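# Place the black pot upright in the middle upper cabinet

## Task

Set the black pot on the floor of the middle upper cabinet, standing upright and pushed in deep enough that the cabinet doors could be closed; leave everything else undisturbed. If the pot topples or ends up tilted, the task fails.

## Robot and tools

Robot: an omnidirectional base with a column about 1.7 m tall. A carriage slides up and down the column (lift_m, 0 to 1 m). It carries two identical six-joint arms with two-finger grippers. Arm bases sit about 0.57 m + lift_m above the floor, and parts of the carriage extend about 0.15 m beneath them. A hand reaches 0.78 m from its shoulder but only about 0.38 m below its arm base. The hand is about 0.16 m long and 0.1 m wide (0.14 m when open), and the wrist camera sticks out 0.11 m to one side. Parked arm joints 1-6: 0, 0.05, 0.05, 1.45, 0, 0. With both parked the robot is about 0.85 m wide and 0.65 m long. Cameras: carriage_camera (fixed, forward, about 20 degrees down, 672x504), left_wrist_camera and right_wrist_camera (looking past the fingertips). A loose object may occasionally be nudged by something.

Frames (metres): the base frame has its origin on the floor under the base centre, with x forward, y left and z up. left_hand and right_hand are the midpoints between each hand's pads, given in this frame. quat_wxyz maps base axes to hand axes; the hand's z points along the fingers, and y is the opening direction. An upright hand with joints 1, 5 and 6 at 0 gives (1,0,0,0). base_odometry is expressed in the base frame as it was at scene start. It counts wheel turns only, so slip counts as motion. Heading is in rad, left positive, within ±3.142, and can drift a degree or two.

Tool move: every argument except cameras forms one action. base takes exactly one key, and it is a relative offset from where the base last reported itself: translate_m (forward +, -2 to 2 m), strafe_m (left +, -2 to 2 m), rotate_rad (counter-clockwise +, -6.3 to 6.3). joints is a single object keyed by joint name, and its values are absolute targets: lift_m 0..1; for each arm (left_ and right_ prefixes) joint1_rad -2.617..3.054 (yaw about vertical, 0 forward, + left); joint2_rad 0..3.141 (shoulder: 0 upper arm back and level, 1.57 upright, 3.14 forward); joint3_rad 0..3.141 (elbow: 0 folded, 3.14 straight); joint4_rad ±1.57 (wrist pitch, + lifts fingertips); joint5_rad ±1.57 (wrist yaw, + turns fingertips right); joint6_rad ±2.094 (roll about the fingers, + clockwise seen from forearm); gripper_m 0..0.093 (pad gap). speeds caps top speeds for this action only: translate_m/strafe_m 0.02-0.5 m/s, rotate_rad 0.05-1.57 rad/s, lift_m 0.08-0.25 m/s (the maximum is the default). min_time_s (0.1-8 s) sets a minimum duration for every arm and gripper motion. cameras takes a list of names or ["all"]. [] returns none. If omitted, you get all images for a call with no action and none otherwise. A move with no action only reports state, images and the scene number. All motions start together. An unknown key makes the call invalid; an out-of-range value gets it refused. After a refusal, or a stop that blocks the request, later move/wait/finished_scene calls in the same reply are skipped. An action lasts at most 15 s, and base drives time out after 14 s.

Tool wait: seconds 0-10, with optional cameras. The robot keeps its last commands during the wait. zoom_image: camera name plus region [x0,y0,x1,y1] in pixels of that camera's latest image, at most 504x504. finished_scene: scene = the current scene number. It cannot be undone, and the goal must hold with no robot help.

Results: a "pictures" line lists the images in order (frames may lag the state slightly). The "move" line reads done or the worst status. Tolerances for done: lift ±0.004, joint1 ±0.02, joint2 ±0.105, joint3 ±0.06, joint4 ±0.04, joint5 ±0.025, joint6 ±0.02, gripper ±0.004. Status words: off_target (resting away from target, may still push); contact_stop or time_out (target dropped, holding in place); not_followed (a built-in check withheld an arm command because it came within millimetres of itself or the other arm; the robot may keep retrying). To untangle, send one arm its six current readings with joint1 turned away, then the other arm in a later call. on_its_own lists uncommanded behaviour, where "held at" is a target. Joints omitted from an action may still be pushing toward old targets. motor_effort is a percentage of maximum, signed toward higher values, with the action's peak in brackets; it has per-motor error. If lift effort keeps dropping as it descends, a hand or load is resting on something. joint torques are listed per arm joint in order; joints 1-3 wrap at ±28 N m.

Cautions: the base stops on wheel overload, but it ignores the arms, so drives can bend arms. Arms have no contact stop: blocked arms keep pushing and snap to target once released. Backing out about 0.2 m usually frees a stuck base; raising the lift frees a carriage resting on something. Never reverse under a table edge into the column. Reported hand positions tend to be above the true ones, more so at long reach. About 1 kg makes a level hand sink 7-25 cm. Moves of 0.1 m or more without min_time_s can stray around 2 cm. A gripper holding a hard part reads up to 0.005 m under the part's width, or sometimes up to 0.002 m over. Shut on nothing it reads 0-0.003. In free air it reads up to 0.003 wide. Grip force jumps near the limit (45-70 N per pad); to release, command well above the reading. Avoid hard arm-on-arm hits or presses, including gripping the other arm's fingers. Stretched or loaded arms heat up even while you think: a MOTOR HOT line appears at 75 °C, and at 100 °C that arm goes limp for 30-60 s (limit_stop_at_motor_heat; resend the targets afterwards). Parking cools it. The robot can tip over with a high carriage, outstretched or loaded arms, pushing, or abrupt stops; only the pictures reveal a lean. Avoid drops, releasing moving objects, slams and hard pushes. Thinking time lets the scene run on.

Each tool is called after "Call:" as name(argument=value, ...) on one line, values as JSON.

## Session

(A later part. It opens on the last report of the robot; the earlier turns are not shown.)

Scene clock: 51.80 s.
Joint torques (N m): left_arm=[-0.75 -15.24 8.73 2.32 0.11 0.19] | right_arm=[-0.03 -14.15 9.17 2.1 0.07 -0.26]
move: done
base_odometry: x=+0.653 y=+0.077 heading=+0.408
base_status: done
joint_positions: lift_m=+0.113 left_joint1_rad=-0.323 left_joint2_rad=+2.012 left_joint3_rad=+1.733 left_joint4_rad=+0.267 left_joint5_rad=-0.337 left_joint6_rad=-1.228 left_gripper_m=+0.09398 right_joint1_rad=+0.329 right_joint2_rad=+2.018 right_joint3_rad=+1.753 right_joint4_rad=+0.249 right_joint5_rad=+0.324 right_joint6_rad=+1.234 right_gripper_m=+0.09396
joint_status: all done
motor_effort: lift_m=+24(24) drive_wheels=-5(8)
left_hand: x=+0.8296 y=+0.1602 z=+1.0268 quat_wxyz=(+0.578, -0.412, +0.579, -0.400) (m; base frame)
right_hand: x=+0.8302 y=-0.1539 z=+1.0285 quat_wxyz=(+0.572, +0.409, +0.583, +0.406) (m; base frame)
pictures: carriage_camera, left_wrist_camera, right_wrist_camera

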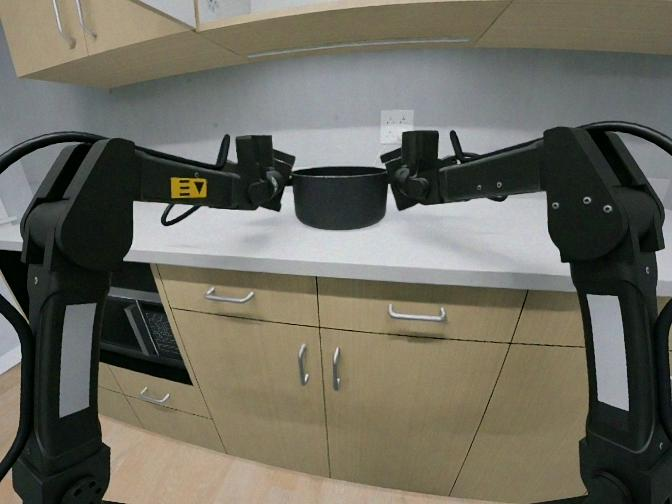

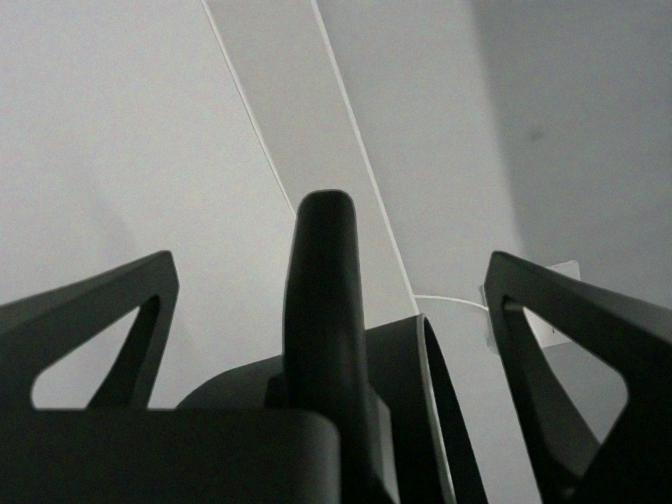

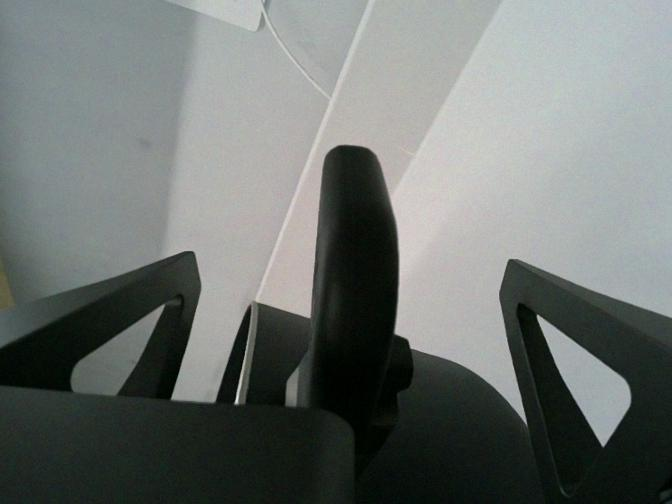

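Call:
move(joints={"left_gripper_m":0.03,"right_gripper_m":0.03}, min_time_s=2)

Call:
move(joints={"left_gripper_m":0.008,"right_gripper_m":0.008}, min_time_s=3, cameras=["all"])

Scene clock: 55.33 s.
Joint torques (N m): left_arm=[-0.83 -15.21 8.77 2.23 0.17 0.25] | right_arm=[0.62 -14.15 8.36 2.07 -0.24 -0.48]
move: done
base_odometry: x=+0.653 y=+0.077 heading=+0.408
base_status: not commanded
joint_positions: lift_m=+0.113 left_joint1_rad=-0.322 left_joint2_rad=+2.012 left_joint3_rad=+1.733 left_joint4_rad=+0.276 left_joint5_rad=-0.343 left_joint6_rad=-1.234 left_gripper_m=+0.03013 right_joint1_rad=+0.321 right_joint2_rad=+2.018 right_joint3_rad=+1.763 right_joint4_rad=+0.251 right_joint5_rad=+0.350 right_joint6_rad=+1.254 right_gripper_m=+0.03015
joint_status: all done
motor_effort: lift_m=+24(24) drive_wheels=+0(6)
left_hand: x=+0.8298 y=+0.1620 z=+1.0288 quat_wxyz=(+0.581, -0.415, +0.573, -0.402) (m; base frame)
right_hand: x=+0.8314 y=-0.1633 z=+1.0339 quat_wxyz=(+0.578, +0.424, +0.568, +0.405) (m; base frame)

Scene clock: 58.63 s.
Joint torques (N m): left_arm=[-1.01 -15.2 8.7 2.38 0.2 0.41] | right_arm=[0.73 -14.24 8.39 2.18 -0.22 -0.42]
move: off_target
base_odometry: x=+0.653 y=+0.077 heading=+0.408
base_status: not commanded
joint_positions: lift_m=+0.113 left_joint1_rad=-0.320 left_joint2_rad=+2.012 left_joint3_rad=+1.733 left_joint4_rad=+0.262 left_joint5_rad=-0.347 left_joint6_rad=-1.247 left_gripper_m=+0.02111 right_joint1_rad=+0.319 right_joint2_rad=+2.018 right_joint3_rad=+1.763 right_joint4_rad=+0.240 right_joint5_rad=+0.350 right_joint6_rad=+1.252 right_gripper_m=+0.02258
joint_status: left_gripper_m off_target (ended at +0.02114, target +0.00800); right_gripper_m off_target (ended at +0.02261, target +0.00800)
motor_effort: lift_m=+24(24) drive_wheels=+1(2)
left_hand: x=+0.8300 y=+0.1636 z=+1.0256 quat_wxyz=(+0.576, -0.422, +0.574, -0.400) (m; base frame)
right_hand: x=+0.8315 y=-0.1643 z=+1.0312 quat_wxyz=(+0.576, +0.425, +0.572, +0.401) (m; base frame)
pictures: carriage_camera, left_wrist_camera, right_wrist_camera

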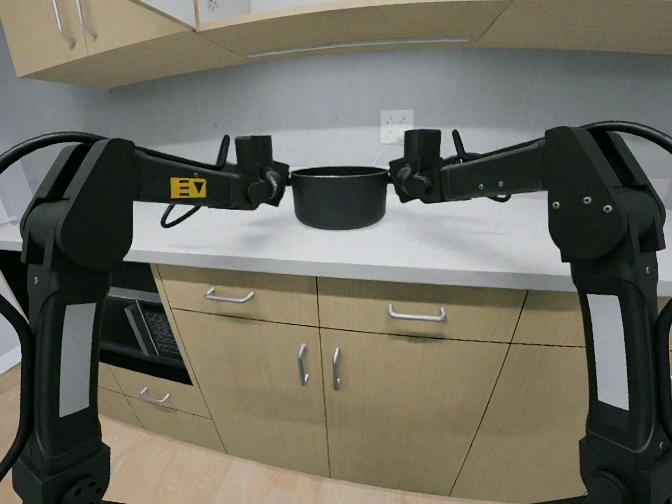

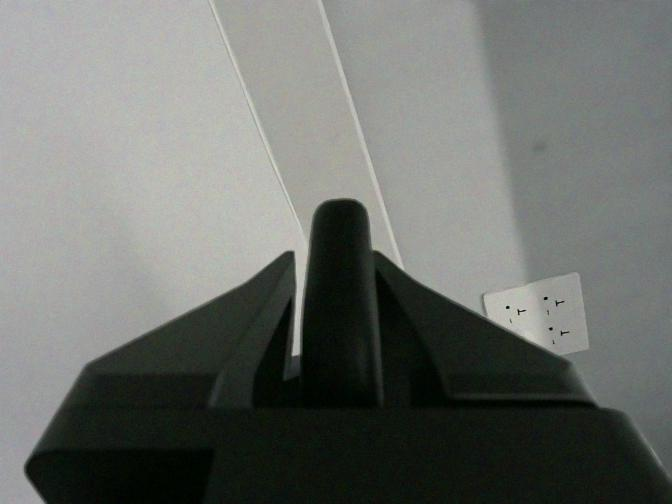

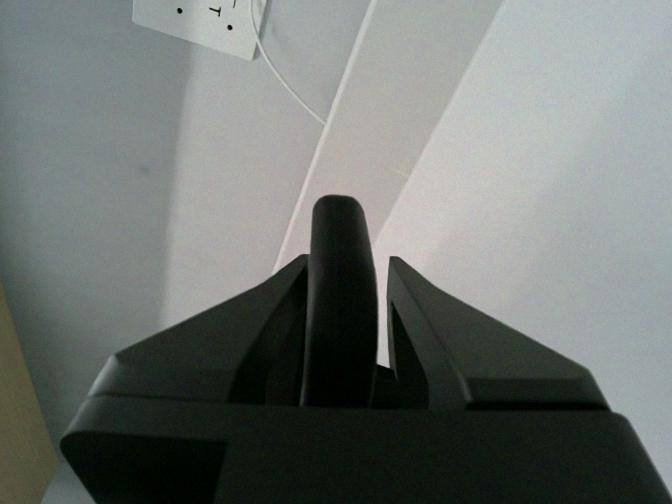

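Call:
move(joints={"lift_m":0.17}, speeds={"lift_m":0.08}, cameras=["carriage_camera"])

Scene clock: 60.17 s.
Joint torques (N m): left_arm=[-1.44 -17.57 9.25 3.68 0.11 0.84] | right_arm=[0.88 -16.98 8.5 3.31 -0.09 -0.61]
move: done
base_odometry: x=+0.653 y=+0.077 heading=+0.408
base_status: not commanded
joint_positions: lift_m=+0.170 left_joint1_rad=-0.315 left_joint2_rad=+2.033 left_joint3_rad=+1.728 left_joint4_rad=+0.147 left_joint5_rad=-0.343 left_joint6_rad=-1.286 left_gripper_m=+0.02110 right_joint1_rad=+0.317 right_joint2_rad=+2.042 right_joint3_rad=+1.763 right_joint4_rad=+0.139 right_joint5_rad=+0.341 right_joint6_rad=+1.268 right_gripper_m=+0.02239
joint_status: all done
motor_effort: lift_m=+25(28) drive_wheels=-5(6)
left_hand: x=+0.8322 y=+0.1654 z=+1.0401 quat_wxyz=(+0.538, -0.448, +0.611, -0.369) (m; base frame)
right_hand: x=+0.8349 y=-0.1628 z=+1.0499 quat_wxyz=(+0.545, +0.439, +0.611, +0.371) (m; base frame)
pictures: carriage_camera

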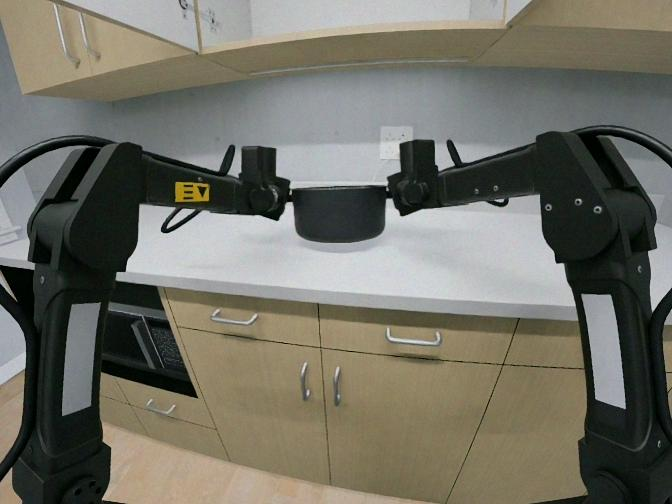

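Call:
move(joints={"lift_m":0.24,"left_joint4_rad":0.41,"right_joint4_rad":0.4}, min_time_s=1, speeds={"lift_m":0.08}, cameras=["carriage_camera"])

Call:
move(base={"translate_m":-0.3}, speeds={"translate_m":0.15}, cameras=["all"])

Scene clock: 62.30 s.
Joint torques (N m): left_arm=[-1.5 -17.92 9.62 4.03 0.16 0.66] | right_arm=[1.07 -17.2 8.91 3.62 -0.12 -0.36]
move: off_target
base_odometry: x=+0.653 y=+0.077 heading=+0.408
base_status: not commanded
joint_positions: lift_m=+0.240 left_joint1_rad=-0.315 left_joint2_rad=+2.037 left_joint3_rad=+1.724 left_joint4_rad=+0.257 left_joint5_rad=-0.344 left_joint6_rad=-1.270 left_gripper_m=+0.02110 right_joint1_rad=+0.316 right_joint2_rad=+2.045 right_joint3_rad=+1.757 right_joint4_rad=+0.253 right_joint5_rad=+0.340 right_joint6_rad=+1.248 right_gripper_m=+0.02232
joint_status: left_joint4_rad off_target (ended at +0.257, target +0.410); right_joint4_rad off_target (ended at +0.253, target +0.400); the others done
motor_effort: lift_m=+25(29) drive_wheels=+0(6)
left_hand: x=+0.8356 y=+0.1649 z=+1.1318 quat_wxyz=(+0.564, -0.433, +0.582, -0.395) (m; base frame)
right_hand: x=+0.8378 y=-0.1627 z=+1.1420 quat_wxyz=(+0.571, +0.424, +0.580, +0.396) (m; base frame)
pictures: carriage_camera

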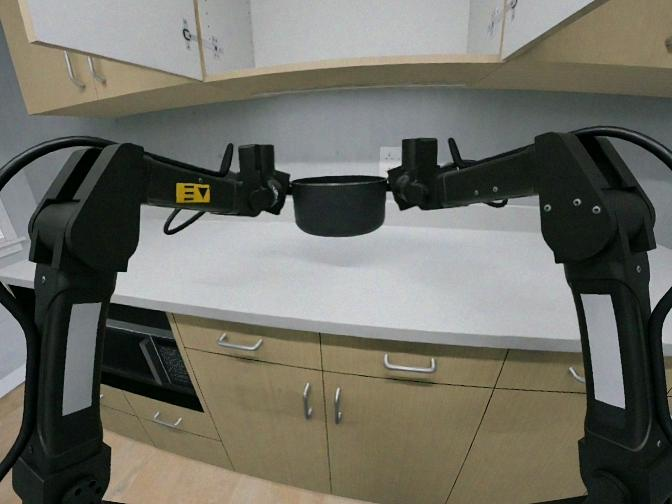

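Scene clock: 65.20 s.
Joint torques (N m): left_arm=[-1.62 -17.87 9.58 4.01 0.13 0.67] | right_arm=[1.02 -17.22 8.95 3.61 -0.11 -0.38]
move: done
base_odometry: x=+0.378 y=-0.041 heading=+0.408
base_status: done
joint_positions: lift_m=+0.240 left_joint1_rad=-0.314 left_joint2_rad=+2.037 left_joint3_rad=+1.724 left_joint4_rad=+0.257 left_joint5_rad=-0.344 left_joint6_rad=-1.269 left_gripper_m=+0.02110 right_joint1_rad=+0.316 right_joint2_rad=+2.045 right_joint3_rad=+1.757 right_joint4_rad=+0.253 right_joint5_rad=+0.340 right_joint6_rad=+1.247 right_gripper_m=+0.02230
joint_status: not commanded
motor_effort: lift_m=+25(25) drive_wheels=-4(13)
left_hand: x=+0.8357 y=+0.1652 z=+1.1319 quat_wxyz=(+0.564, -0.433, +0.582, -0.395) (m; base frame)
right_hand: x=+0.8379 y=-0.1630 z=+1.1422 quat_wxyz=(+0.572, +0.423, +0.580, +0.396) (m; base frame)
pictures: carriage_camera, left_wrist_camera, right_wrist_camera

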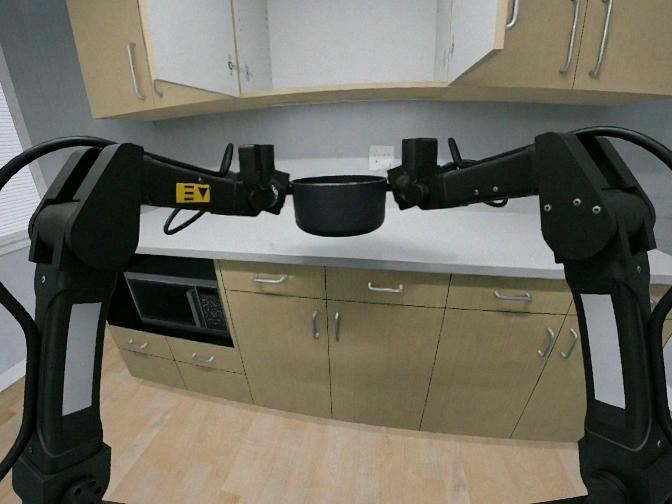

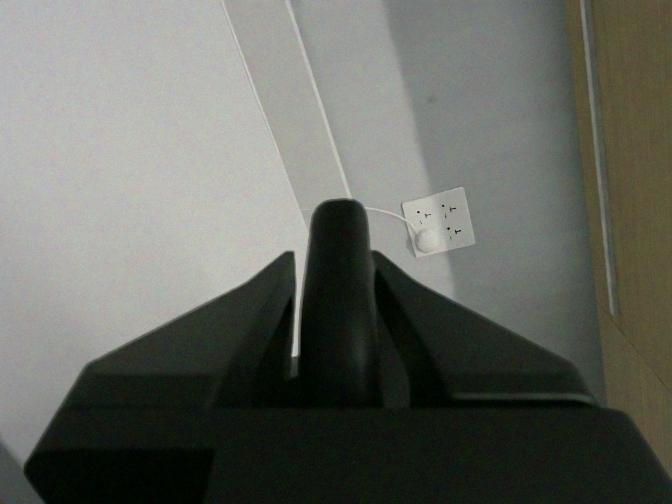

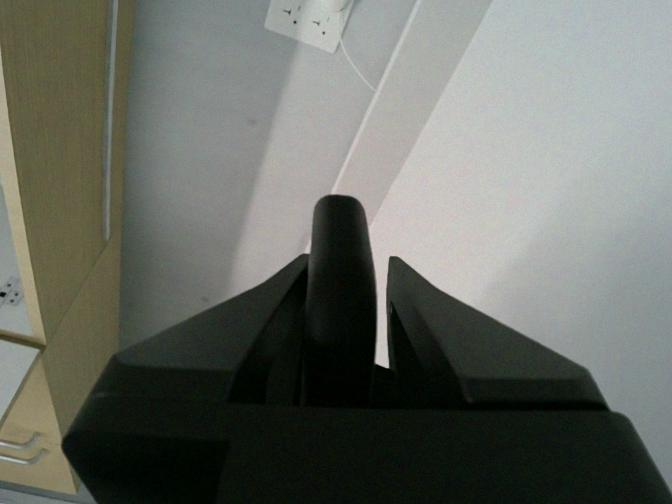

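Call:
move(base={"translate_m":-0.25}, speeds={"translate_m":0.2})

Call:
move(base={"rotate_rad":-0.19}, speeds={"rotate_rad":0.2}, joints={"lift_m":0.5}, cameras=["all"])

Scene clock: 68.03 s.
Joint torques (N m): left_arm=[-1.63 -17.98 9.61 3.99 0.15 0.63] | right_arm=[1.05 -17.16 8.88 3.58 -0.1 -0.41]
move: done
base_odometry: x=+0.149 y=-0.141 heading=+0.409
base_status: done
joint_positions: lift_m=+0.240 left_joint1_rad=-0.314 left_joint2_rad=+2.037 left_joint3_rad=+1.724 left_joint4_rad=+0.257 left_joint5_rad=-0.344 left_joint6_rad=-1.269 left_gripper_m=+0.02110 right_joint1_rad=+0.316 right_joint2_rad=+2.045 right_joint3_rad=+1.757 right_joint4_rad=+0.254 right_joint5_rad=+0.340 right_joint6_rad=+1.247 right_gripper_m=+0.02228
joint_status: not commanded
motor_effort: lift_m=+25(25) drive_wheels=-4(8)
left_hand: x=+0.8357 y=+0.1652 z=+1.1319 quat_wxyz=(+0.564, -0.433, +0.582, -0.394) (m; base frame)
right_hand: x=+0.8379 y=-0.1629 z=+1.1421 quat_wxyz=(+0.572, +0.423, +0.580, +0.396) (m; base frame)

Scene clock: 69.73 s.
Joint torques (N m): left_arm=[-1.87 -19.29 10.36 3.91 0.15 0.63] | right_arm=[1.2 -19.02 9.46 3.42 -0.06 -0.41]
move: done
base_odometry: x=+0.148 y=-0.141 heading=+0.219
base_status: done
joint_positions: lift_m=+0.500 left_joint1_rad=-0.312 left_joint2_rad=+2.047 left_joint3_rad=+1.716 left_joint4_rad=+0.267 left_joint5_rad=-0.345 left_joint6_rad=-1.268 left_gripper_m=+0.02110 right_joint1_rad=+0.314 right_joint2_rad=+2.061 right_joint3_rad=+1.750 right_joint4_rad=+0.268 right_joint5_rad=+0.337 right_joint6_rad=+1.248 right_gripper_m=+0.02221
joint_status: all done
motor_effort: lift_m=+24(30) drive_wheels=-7(10)
left_hand: x=+0.8378 y=+0.1661 z=+1.3836 quat_wxyz=(+0.563, -0.435, +0.584, -0.390) (m; base frame)
right_hand: x=+0.8412 y=-0.1623 z=+1.3924 quat_wxyz=(+0.570, +0.424, +0.583, +0.394) (m; base frame)
pictures: carriage_camera, left_wrist_camera, right_wrist_camera

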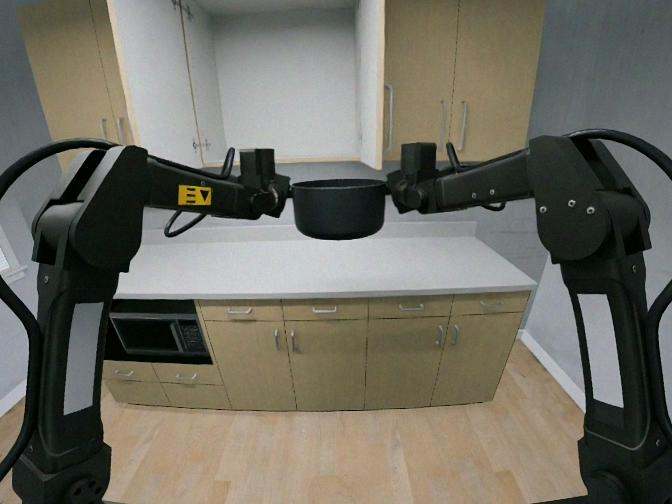

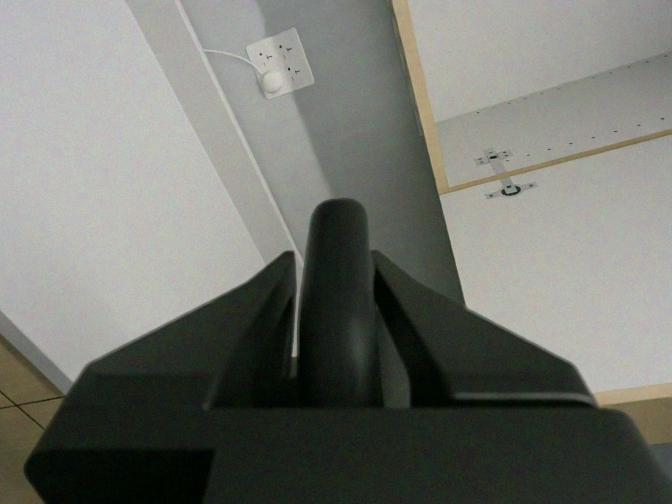

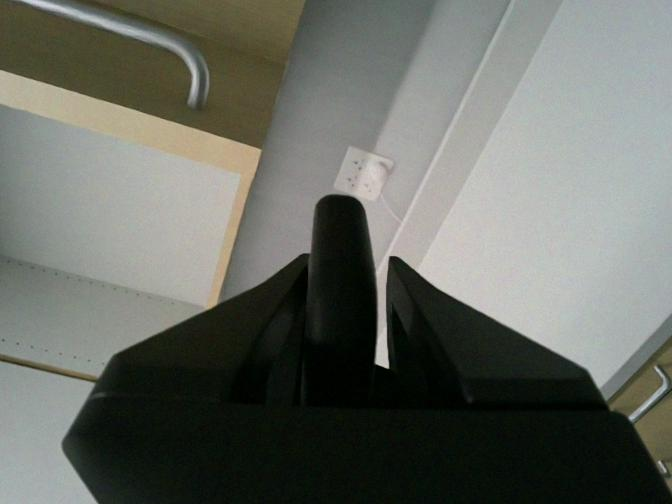

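Call:
move(base={"rotate_rad":0.04}, speeds={"rotate_rad":0.2}, joints={"lift_m":0.74})

Call:
move(base={"strafe_m":0.18}, speeds={"strafe_m":0.15}, cameras=["all"])

Call:
zoom_image(camera="carriage_camera", region=[150, 130, 530, 380])

Scene clock: 78.63 s.
Joint torques (N m): left_arm=[-2.07 -20.12 10.39 3.86 0.14 0.69] | right_arm=[0.94 -18.89 9.66 3.47 -0.07 -0.36]
move: done
base_odometry: x=+0.148 y=-0.141 heading=+0.258
base_status: done
joint_positions: lift_m=+0.740 left_joint1_rad=-0.309 left_joint2_rad=+2.055 left_joint3_rad=+1.716 left_joint4_rad=+0.271 left_joint5_rad=-0.343 left_joint6_rad=-1.274 left_gripper_m=+0.02110 right_joint1_rad=+0.316 right_joint2_rad=+2.061 right_joint3_rad=+1.747 right_joint4_rad=+0.264 right_joint5_rad=+0.339 right_joint6_rad=+1.245 right_gripper_m=+0.02217
joint_status: all done
motor_effort: lift_m=+25(30) drive_wheels=-7(13)
left_hand: x=+0.8397 y=+0.1671 z=+1.6197 quat_wxyz=(+0.561, -0.437, +0.584, -0.390) (m; base frame)
right_hand: x=+0.8408 y=-0.1615 z=+1.6300 quat_wxyz=(+0.569, +0.424, +0.587, +0.391) (m; base frame)

Scene clock: 80.73 s.
Joint torques (N m): left_arm=[-1.99 -20.12 10.33 3.84 0.14 0.69] | right_arm=[1.05 -18.96 9.66 3.47 -0.1 -0.37]
move: done
base_odometry: x=+0.103 y=+0.034 heading=+0.257
base_status: done
joint_positions: lift_m=+0.740 left_joint1_rad=-0.310 left_joint2_rad=+2.055 left_joint3_rad=+1.716 left_joint4_rad=+0.271 left_joint5_rad=-0.343 left_joint6_rad=-1.274 left_gripper_m=+0.02110 right_joint1_rad=+0.315 right_joint2_rad=+2.061 right_joint3_rad=+1.747 right_joint4_rad=+0.263 right_joint5_rad=+0.339 right_joint6_rad=+1.245 right_gripper_m=+0.02217
joint_status: not commanded
motor_effort: lift_m=+25(25) drive_wheels=-6(14)
left_hand: x=+0.8395 y=+0.1664 z=+1.6196 quat_wxyz=(+0.561, -0.437, +0.584, -0.391) (m; base frame)
right_hand: x=+0.8410 y=-0.1619 z=+1.6299 quat_wxyz=(+0.569, +0.424, +0.586, +0.391) (m; base frame)
pictures: carriage_camera, left_wrist_camera, right_wrist_camera

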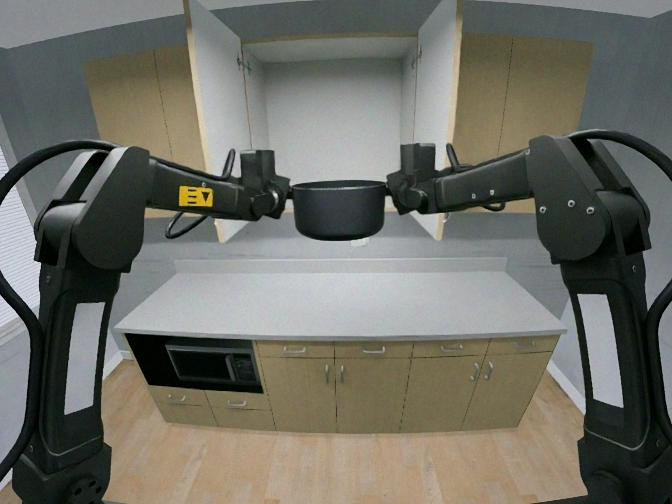

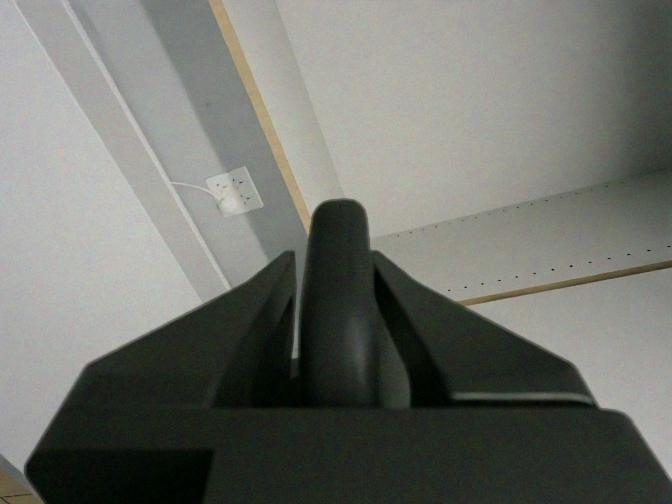

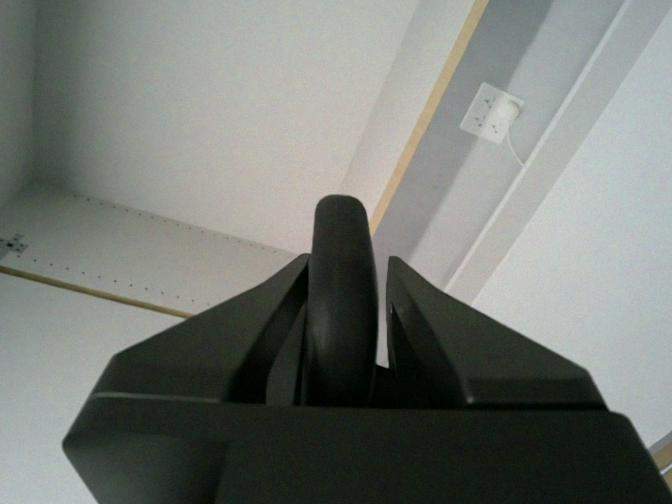

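Scaled by 1.326 from the camera's 672x504 image, which has a finer 960x720 frame.

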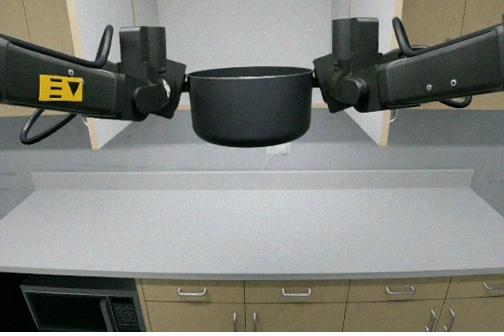

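Call:
move(base={"strafe_m":0.03}, joints={"lift_m":0.79}, speeds={"strafe_m":0.1})

Call:
move(base={"translate_m":0.35}, speeds={"translate_m":0.15}, cameras=["all"])

Call:
zoom_image(camera="carriage_camera", region=[180, 130, 500, 380])

Scene clock: 83.43 s.
Joint torques (N m): left_arm=[-2.07 -20.14 10.36 3.85 0.14 0.7] | right_arm=[1.05 -18.89 9.58 3.49 -0.1 -0.34]
move: done
base_odometry: x=+0.095 y=+0.063 heading=+0.257
base_status: done
joint_positions: lift_m=+0.790 left_joint1_rad=-0.310 left_joint2_rad=+2.057 left_joint3_rad=+1.716 left_joint4_rad=+0.272 left_joint5_rad=-0.343 left_joint6_rad=-1.274 left_gripper_m=+0.02109 right_joint1_rad=+0.316 right_joint2_rad=+2.061 right_joint3_rad=+1.747 right_joint4_rad=+0.263 right_joint5_rad=+0.338 right_joint6_rad=+1.242 right_gripper_m=+0.02217
joint_status: all done
motor_effort: lift_m=+24(30) drive_wheels=-6(10)
left_hand: x=+0.8399 y=+0.1667 z=+1.6690 quat_wxyz=(+0.561, -0.437, +0.584, -0.390) (m; base frame)
right_hand: x=+0.8408 y=-0.1616 z=+1.6800 quat_wxyz=(+0.569, +0.423, +0.587, +0.390) (m; base frame)

Scene clock: 86.80 s.
Joint torques (N m): left_arm=[-1.99 -20.14 10.4 3.87 0.13 0.71] | right_arm=[1.21 -18.84 9.61 3.5 -0.08 -0.33]
move: done
base_odometry: x=+0.433 y=+0.152 heading=+0.257
base_status: done
joint_positions: lift_m=+0.790 left_joint1_rad=-0.310 left_joint2_rad=+2.057 left_joint3_rad=+1.716 left_joint4_rad=+0.271 left_joint5_rad=-0.343 left_joint6_rad=-1.274 left_gripper_m=+0.02109 right_joint1_rad=+0.315 right_joint2_rad=+2.061 right_joint3_rad=+1.747 right_joint4_rad=+0.261 right_joint5_rad=+0.338 right_joint6_rad=+1.242 right_gripper_m=+0.02216
joint_status: not commanded
motor_effort: lift_m=+24(25) drive_wheels=-5(12)
left_hand: x=+0.8398 y=+0.1662 z=+1.6687 quat_wxyz=(+0.561, -0.437, +0.585, -0.390) (m; base frame)
right_hand: x=+0.8409 y=-0.1618 z=+1.6797 quat_wxyz=(+0.569, +0.423, +0.588, +0.390) (m; base frame)
pictures: carriage_camera, left_wrist_camera, right_wrist_camera

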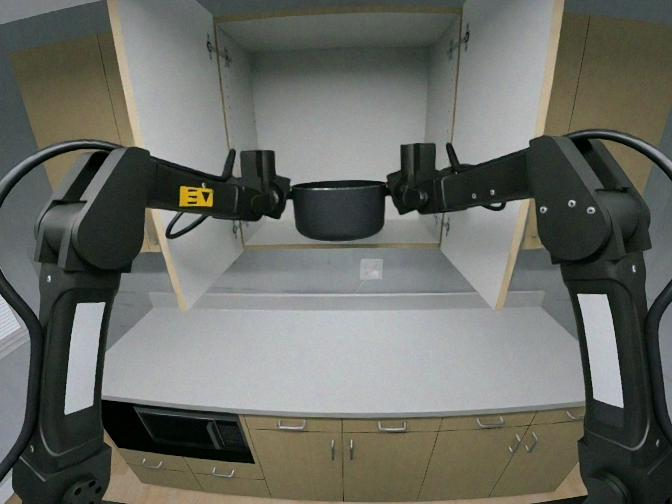

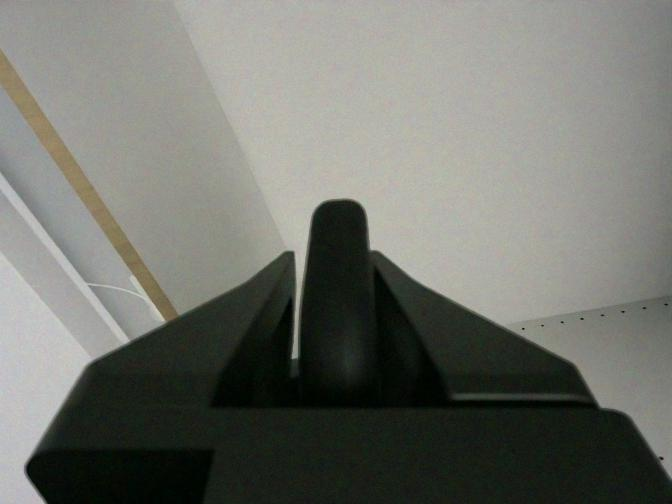

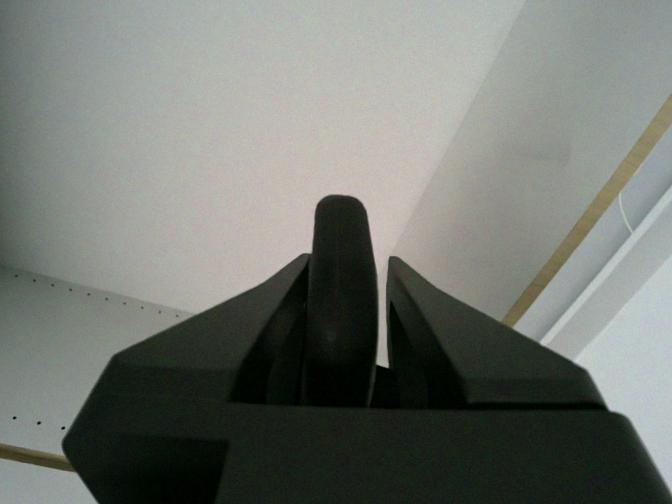

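Scaled by 1.575 from the camera's 672x504 image, which has a finer 960x720 frame.

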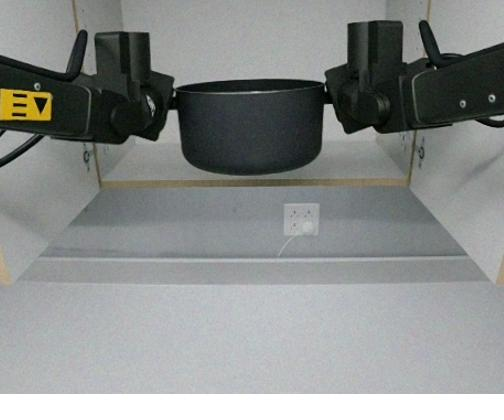

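Call:
move(base={"translate_m":0.2}, speeds={"translate_m":0.1}, cameras=["carriage_camera"])

Call:
move(base={"translate_m":0.08}, speeds={"translate_m":0.08}, cameras=["all"])

Call:
zoom_image(camera="carriage_camera", region=[180, 130, 500, 380])

Scene clock: 90.60 s.
Joint torques (N m): left_arm=[-1.99 -20.22 10.43 3.89 0.15 0.71] | right_arm=[1.03 -18.88 9.62 3.51 -0.09 -0.3]
move: done
base_odometry: x=+0.627 y=+0.203 heading=+0.258
base_status: done
joint_positions: lift_m=+0.790 left_joint1_rad=-0.310 left_joint2_rad=+2.057 left_joint3_rad=+1.716 left_joint4_rad=+0.268 left_joint5_rad=-0.343 left_joint6_rad=-1.274 left_gripper_m=+0.02109 right_joint1_rad=+0.315 right_joint2_rad=+2.061 right_joint3_rad=+1.747 right_joint4_rad=+0.260 right_joint5_rad=+0.338 right_joint6_rad=+1.242 right_gripper_m=+0.02216
joint_status: not commanded
motor_effort: lift_m=+24(25) drive_wheels=-6(10)
left_hand: x=+0.8398 y=+0.1662 z=+1.6682 quat_wxyz=(+0.560, -0.437, +0.586, -0.390) (m; base frame)
right_hand: x=+0.8408 y=-0.1618 z=+1.6793 quat_wxyz=(+0.568, +0.423, +0.588, +0.389) (m; base frame)
pictures: carriage_camera

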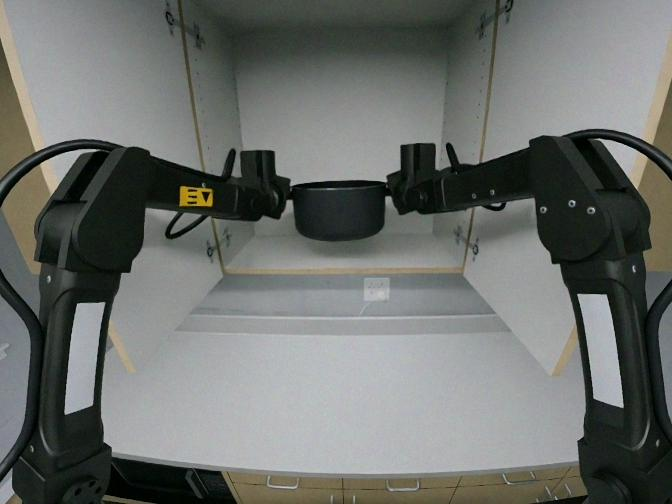

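Scene clock: 92.23 s.
Joint torques (N m): left_arm=[-1.91 -20.19 10.36 3.89 0.13 0.7] | right_arm=[1.16 -18.96 9.66 3.52 -0.07 -0.34]
move: done
base_odometry: x=+0.704 y=+0.224 heading=+0.259
base_status: done
joint_positions: lift_m=+0.790 left_joint1_rad=-0.310 left_joint2_rad=+2.057 left_joint3_rad=+1.716 left_joint4_rad=+0.268 left_joint5_rad=-0.343 left_joint6_rad=-1.274 left_gripper_m=+0.02109 right_joint1_rad=+0.315 right_joint2_rad=+2.061 right_joint3_rad=+1.747 right_joint4_rad=+0.260 right_joint5_rad=+0.338 right_joint6_rad=+1.242 right_gripper_m=+0.02216
joint_status: not commanded
motor_effort: lift_m=+24(25) drive_wheels=-6(9)
left_hand: x=+0.8398 y=+0.1662 z=+1.6681 quat_wxyz=(+0.560, -0.437, +0.586, -0.390) (m; base frame)
right_hand: x=+0.8408 y=-0.1618 z=+1.6794 quat_wxyz=(+0.569, +0.423, +0.588, +0.389) (m; base frame)
pictures: carriage_camera, left_wrist_camera, right_wrist_camera

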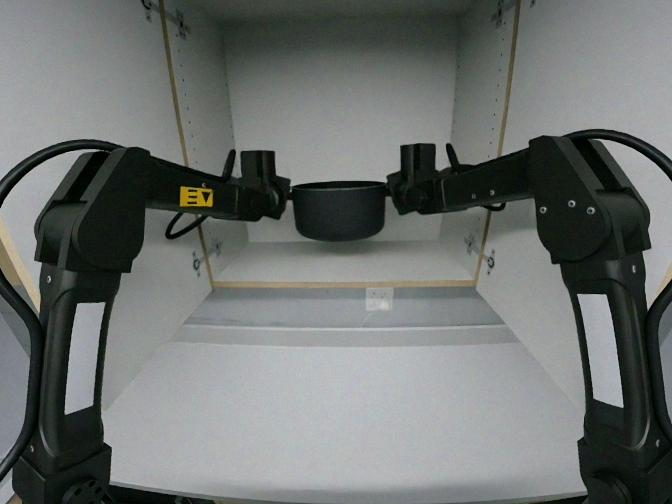

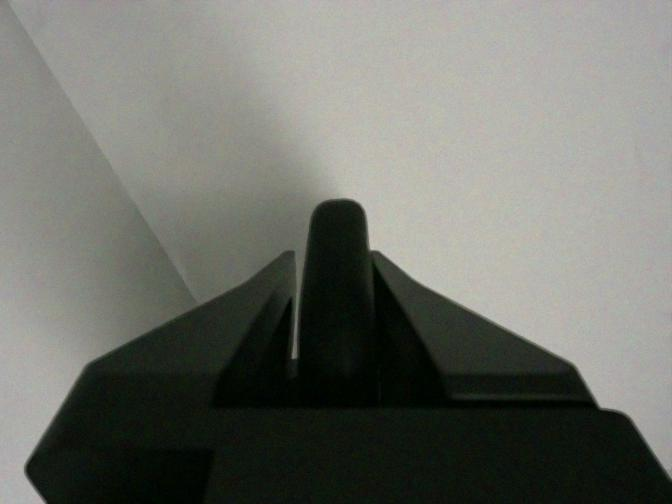

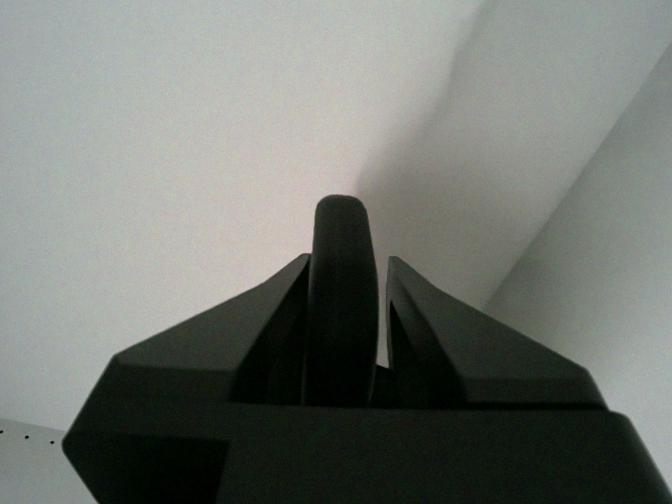

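Scaled by 1.575 from the camera's 672x504 image, which has a finer 960x720 frame.

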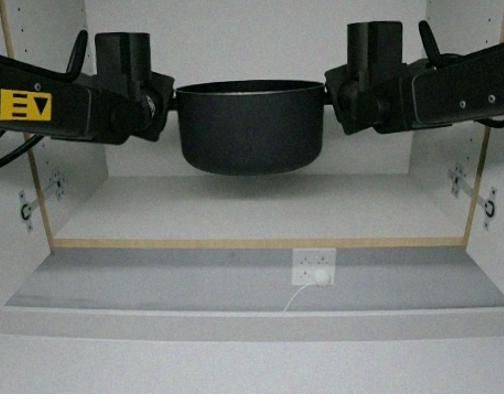

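Call:
move(base={"translate_m":0.07}, speeds={"translate_m":0.08})

Call:
move(joints={"lift_m":0.73}, speeds={"lift_m":0.08}, cameras=["all"])

Call:
zoom_image(camera="carriage_camera", region=[180, 130, 500, 380])

Scene clock: 94.73 s.
Joint torques (N m): left_arm=[-1.95 -20.22 10.3 3.91 0.16 0.71] | right_arm=[1.02 -18.91 9.63 3.54 -0.09 -0.35]
move: done
base_odometry: x=+0.772 y=+0.242 heading=+0.259
base_status: done
joint_positions: lift_m=+0.790 left_joint1_rad=-0.310 left_joint2_rad=+2.057 left_joint3_rad=+1.716 left_joint4_rad=+0.268 left_joint5_rad=-0.343 left_joint6_rad=-1.274 left_gripper_m=+0.02109 right_joint1_rad=+0.315 right_joint2_rad=+2.061 right_joint3_rad=+1.747 right_joint4_rad=+0.260 right_joint5_rad=+0.338 right_joint6_rad=+1.242 right_gripper_m=+0.02216
joint_status: not commanded
motor_effort: lift_m=+24(25) drive_wheels=-5(11)
left_hand: x=+0.8398 y=+0.1662 z=+1.6681 quat_wxyz=(+0.560, -0.437, +0.586, -0.390) (m; base frame)
right_hand: x=+0.8408 y=-0.1618 z=+1.6794 quat_wxyz=(+0.569, +0.423, +0.588, +0.389) (m; base frame)

Scene clock: 95.90 s.
Joint torques (N m): left_arm=[-1.94 -20.14 10.37 3.93 0.14 0.71] | right_arm=[1.02 -18.96 9.58 3.56 -0.07 -0.38]
move: done
base_odometry: x=+0.772 y=+0.242 heading=+0.259
base_status: not commanded
joint_positions: lift_m=+0.730 left_joint1_rad=-0.310 left_joint2_rad=+2.057 left_joint3_rad=+1.716 left_joint4_rad=+0.263 left_joint5_rad=-0.343 left_joint6_rad=-1.274 left_gripper_m=+0.02109 right_joint1_rad=+0.315 right_joint2_rad=+2.061 right_joint3_rad=+1.747 right_joint4_rad=+0.256 right_joint5_rad=+0.338 right_joint6_rad=+1.244 right_gripper_m=+0.02216
joint_status: all done
motor_effort: lift_m=+23(24) drive_wheels=+0(6)
left_hand: x=+0.8397 y=+0.1663 z=+1.6072 quat_wxyz=(+0.559, -0.438, +0.587, -0.388) (m; base frame)
right_hand: x=+0.8409 y=-0.1618 z=+1.6183 quat_wxyz=(+0.567, +0.424, +0.589, +0.389) (m; base frame)
pictures: carriage_camera, left_wrist_camera, right_wrist_camera

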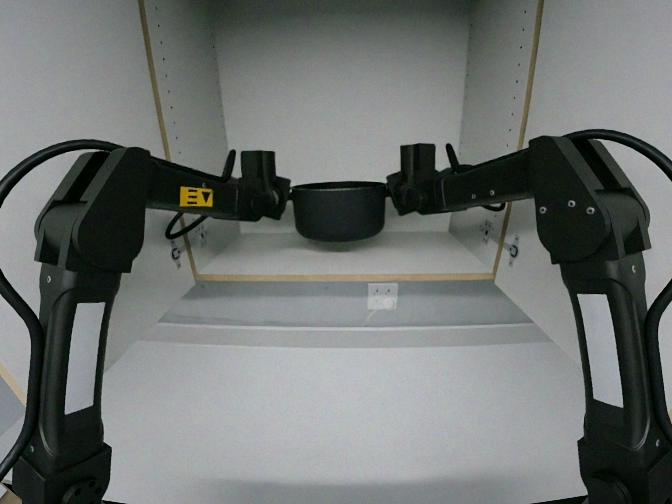

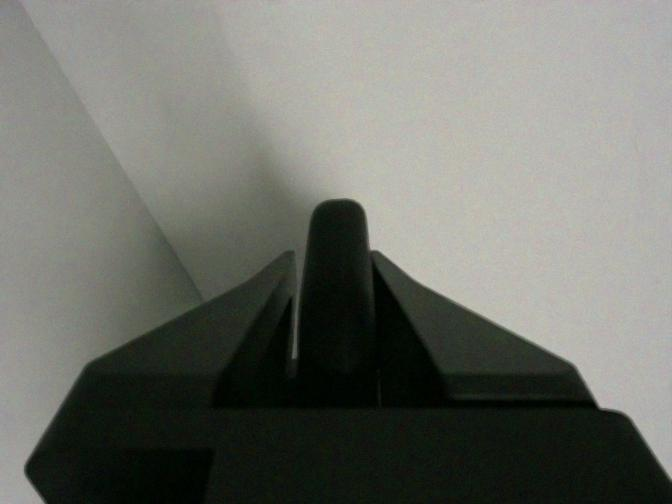

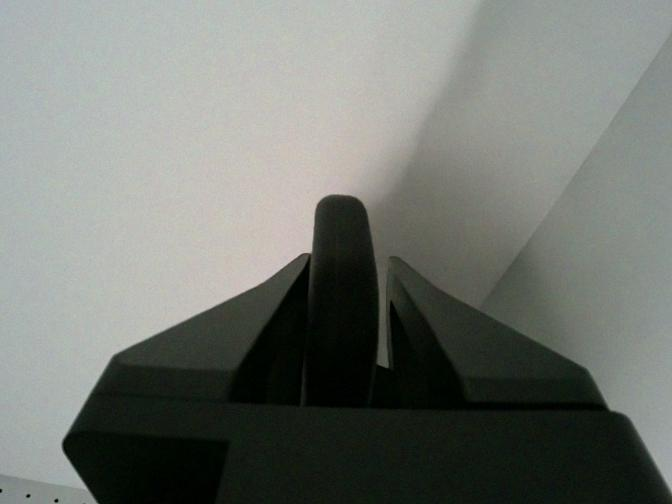

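Scaled by 1.575 from the camera's 672x504 image, which has a finer 960x720 frame.

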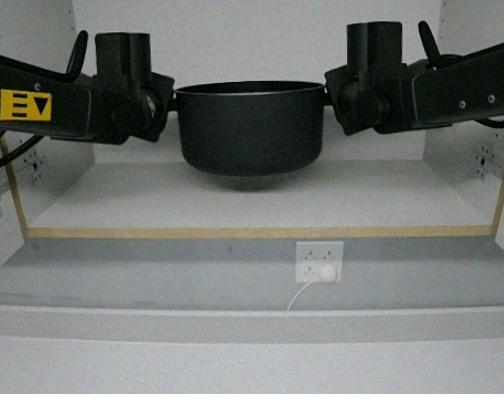

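Call:
move(joints={"lift_m":0.7}, speeds={"lift_m":0.08})

Call:
move(joints={"lift_m":0.685}, speeds={"lift_m":0.08}, cameras=["carriage_camera"])

Call:
zoom_image(camera="carriage_camera", region=[180, 130, 500, 380])

Scene clock: 97.27 s.
Joint torques (N m): left_arm=[-1.99 -20.08 10.4 3.93 0.14 0.7] | right_arm=[1.1 -18.76 9.61 3.57 -0.05 -0.37]
move: done
base_odometry: x=+0.772 y=+0.242 heading=+0.259
base_status: not commanded
joint_positions: lift_m=+0.700 left_joint1_rad=-0.310 left_joint2_rad=+2.057 left_joint3_rad=+1.716 left_joint4_rad=+0.264 left_joint5_rad=-0.343 left_joint6_rad=-1.274 left_gripper_m=+0.02109 right_joint1_rad=+0.315 right_joint2_rad=+2.061 right_joint3_rad=+1.747 right_joint4_rad=+0.256 right_joint5_rad=+0.338 right_joint6_rad=+1.245 right_gripper_m=+0.02216
joint_status: all done
motor_effort: lift_m=+22(23) drive_wheels=-5(6)
left_hand: x=+0.8397 y=+0.1663 z=+1.5776 quat_wxyz=(+0.559, -0.438, +0.587, -0.389) (m; base frame)
right_hand: x=+0.8409 y=-0.1618 z=+1.5885 quat_wxyz=(+0.567, +0.424, +0.589, +0.389) (m; base frame)

Scene clock: 98.00 s.
Joint torques (N m): left_arm=[-2 -20.31 10.37 3.92 0.14 0.7] | right_arm=[1.06 -19.21 9.5 3.5 -0.05 -0.39]
move: done
base_odometry: x=+0.772 y=+0.242 heading=+0.259
base_status: not commanded
joint_positions: lift_m=+0.685 left_joint1_rad=-0.310 left_joint2_rad=+2.057 left_joint3_rad=+1.716 left_joint4_rad=+0.265 left_joint5_rad=-0.343 left_joint6_rad=-1.274 left_gripper_m=+0.02108 right_joint1_rad=+0.315 right_joint2_rad=+2.063 right_joint3_rad=+1.747 right_joint4_rad=+0.258 right_joint5_rad=+0.338 right_joint6_rad=+1.247 right_gripper_m=+0.02216
joint_status: all done
motor_effort: lift_m=+23(23) drive_wheels=+0(6)
left_hand: x=+0.8398 y=+0.1662 z=+1.5624 quat_wxyz=(+0.559, -0.438, +0.587, -0.389) (m; base frame)
right_hand: x=+0.8413 y=-0.1618 z=+1.5728 quat_wxyz=(+0.567, +0.425, +0.588, +0.390) (m; base frame)
pictures: carriage_camera

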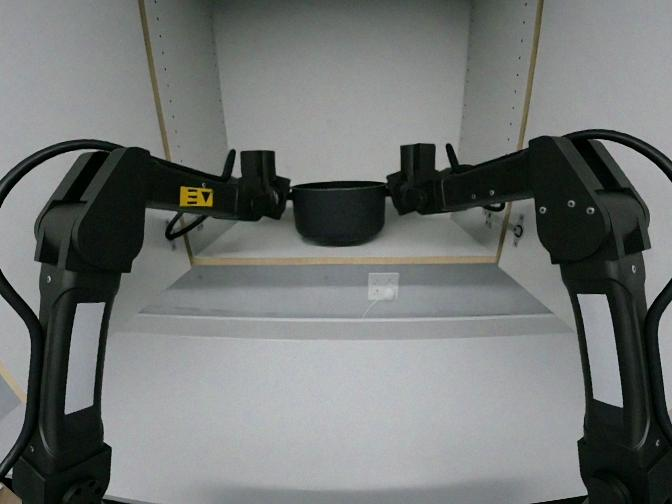

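Scaled by 1.575 from the camera's 672x504 image, which has a finer 960x720 frame.

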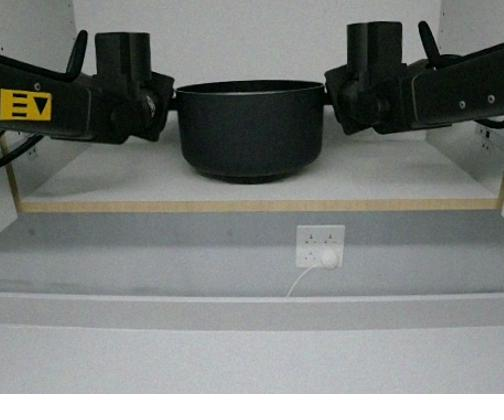

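Call:
move(joints={"lift_m":0.673}, speeds={"lift_m":0.08})

Call:
move(joints={"lift_m":0.661}, speeds={"lift_m":0.08}, cameras=["carriage_camera"])

Call:
zoom_image(camera="carriage_camera", region=[180, 130, 500, 380])

Scene clock: 99.63 s.
Joint torques (N m): left_arm=[-1.94 -20.33 10.32 3.89 0.13 0.71] | right_arm=[1.17 -19.28 9.55 3.48 -0.09 -0.39]
move: done
base_odometry: x=+0.772 y=+0.242 heading=+0.259
base_status: not commanded
joint_positions: lift_m=+0.673 left_joint1_rad=-0.310 left_joint2_rad=+2.057 left_joint3_rad=+1.716 left_joint4_rad=+0.265 left_joint5_rad=-0.343 left_joint6_rad=-1.274 left_gripper_m=+0.02108 right_joint1_rad=+0.315 right_joint2_rad=+2.064 right_joint3_rad=+1.747 right_joint4_rad=+0.260 right_joint5_rad=+0.338 right_joint6_rad=+1.247 right_gripper_m=+0.02216
joint_status: all done
motor_effort: lift_m=+23(24) drive_wheels=+1(6)
left_hand: x=+0.8398 y=+0.1662 z=+1.5505 quat_wxyz=(+0.559, -0.438, +0.587, -0.389) (m; base frame)
right_hand: x=+0.8414 y=-0.1617 z=+1.5607 quat_wxyz=(+0.567, +0.425, +0.588, +0.390) (m; base frame)

Scene clock: 100.17 s.
Joint torques (N m): left_arm=[-1.92 -20.25 10.3 3.68 0.15 0.66] | right_arm=[1.09 -19.26 9.61 3.28 -0.11 -0.39]
move: done
base_odometry: x=+0.772 y=+0.242 heading=+0.259
base_status: not commanded
joint_positions: lift_m=+0.661 left_joint1_rad=-0.310 left_joint2_rad=+2.057 left_joint3_rad=+1.716 left_joint4_rad=+0.287 left_joint5_rad=-0.343 left_joint6_rad=-1.271 left_gripper_m=+0.02107 right_joint1_rad=+0.315 right_joint2_rad=+2.064 right_joint3_rad=+1.747 right_joint4_rad=+0.279 right_joint5_rad=+0.339 right_joint6_rad=+1.247 right_gripper_m=+0.02216
joint_status: all done
motor_effort: lift_m=+22(22) drive_wheels=+1(5)
left_hand: x=+0.8401 y=+0.1661 z=+1.5437 quat_wxyz=(+0.565, -0.435, +0.580, -0.394) (m; base frame)
right_hand: x=+0.8416 y=-0.1617 z=+1.5534 quat_wxyz=(+0.571, +0.423, +0.582, +0.395) (m; base frame)
pictures: carriage_camera

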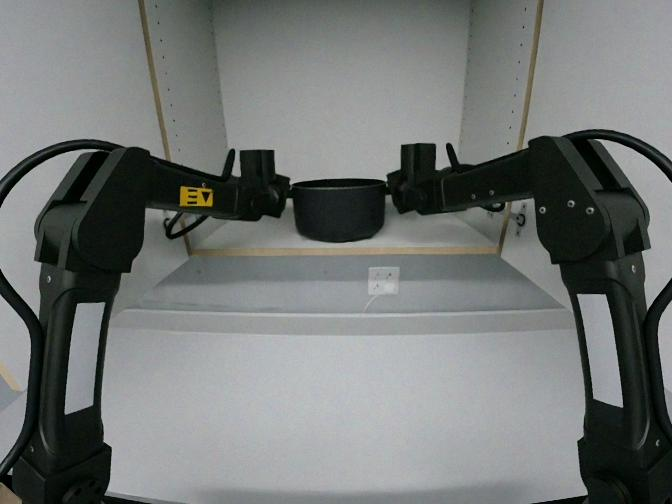

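Scaled by 1.575 from the camera's 672x504 image, which has a finer 960x720 frame.

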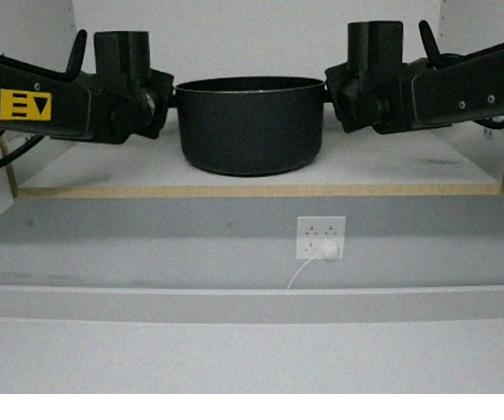

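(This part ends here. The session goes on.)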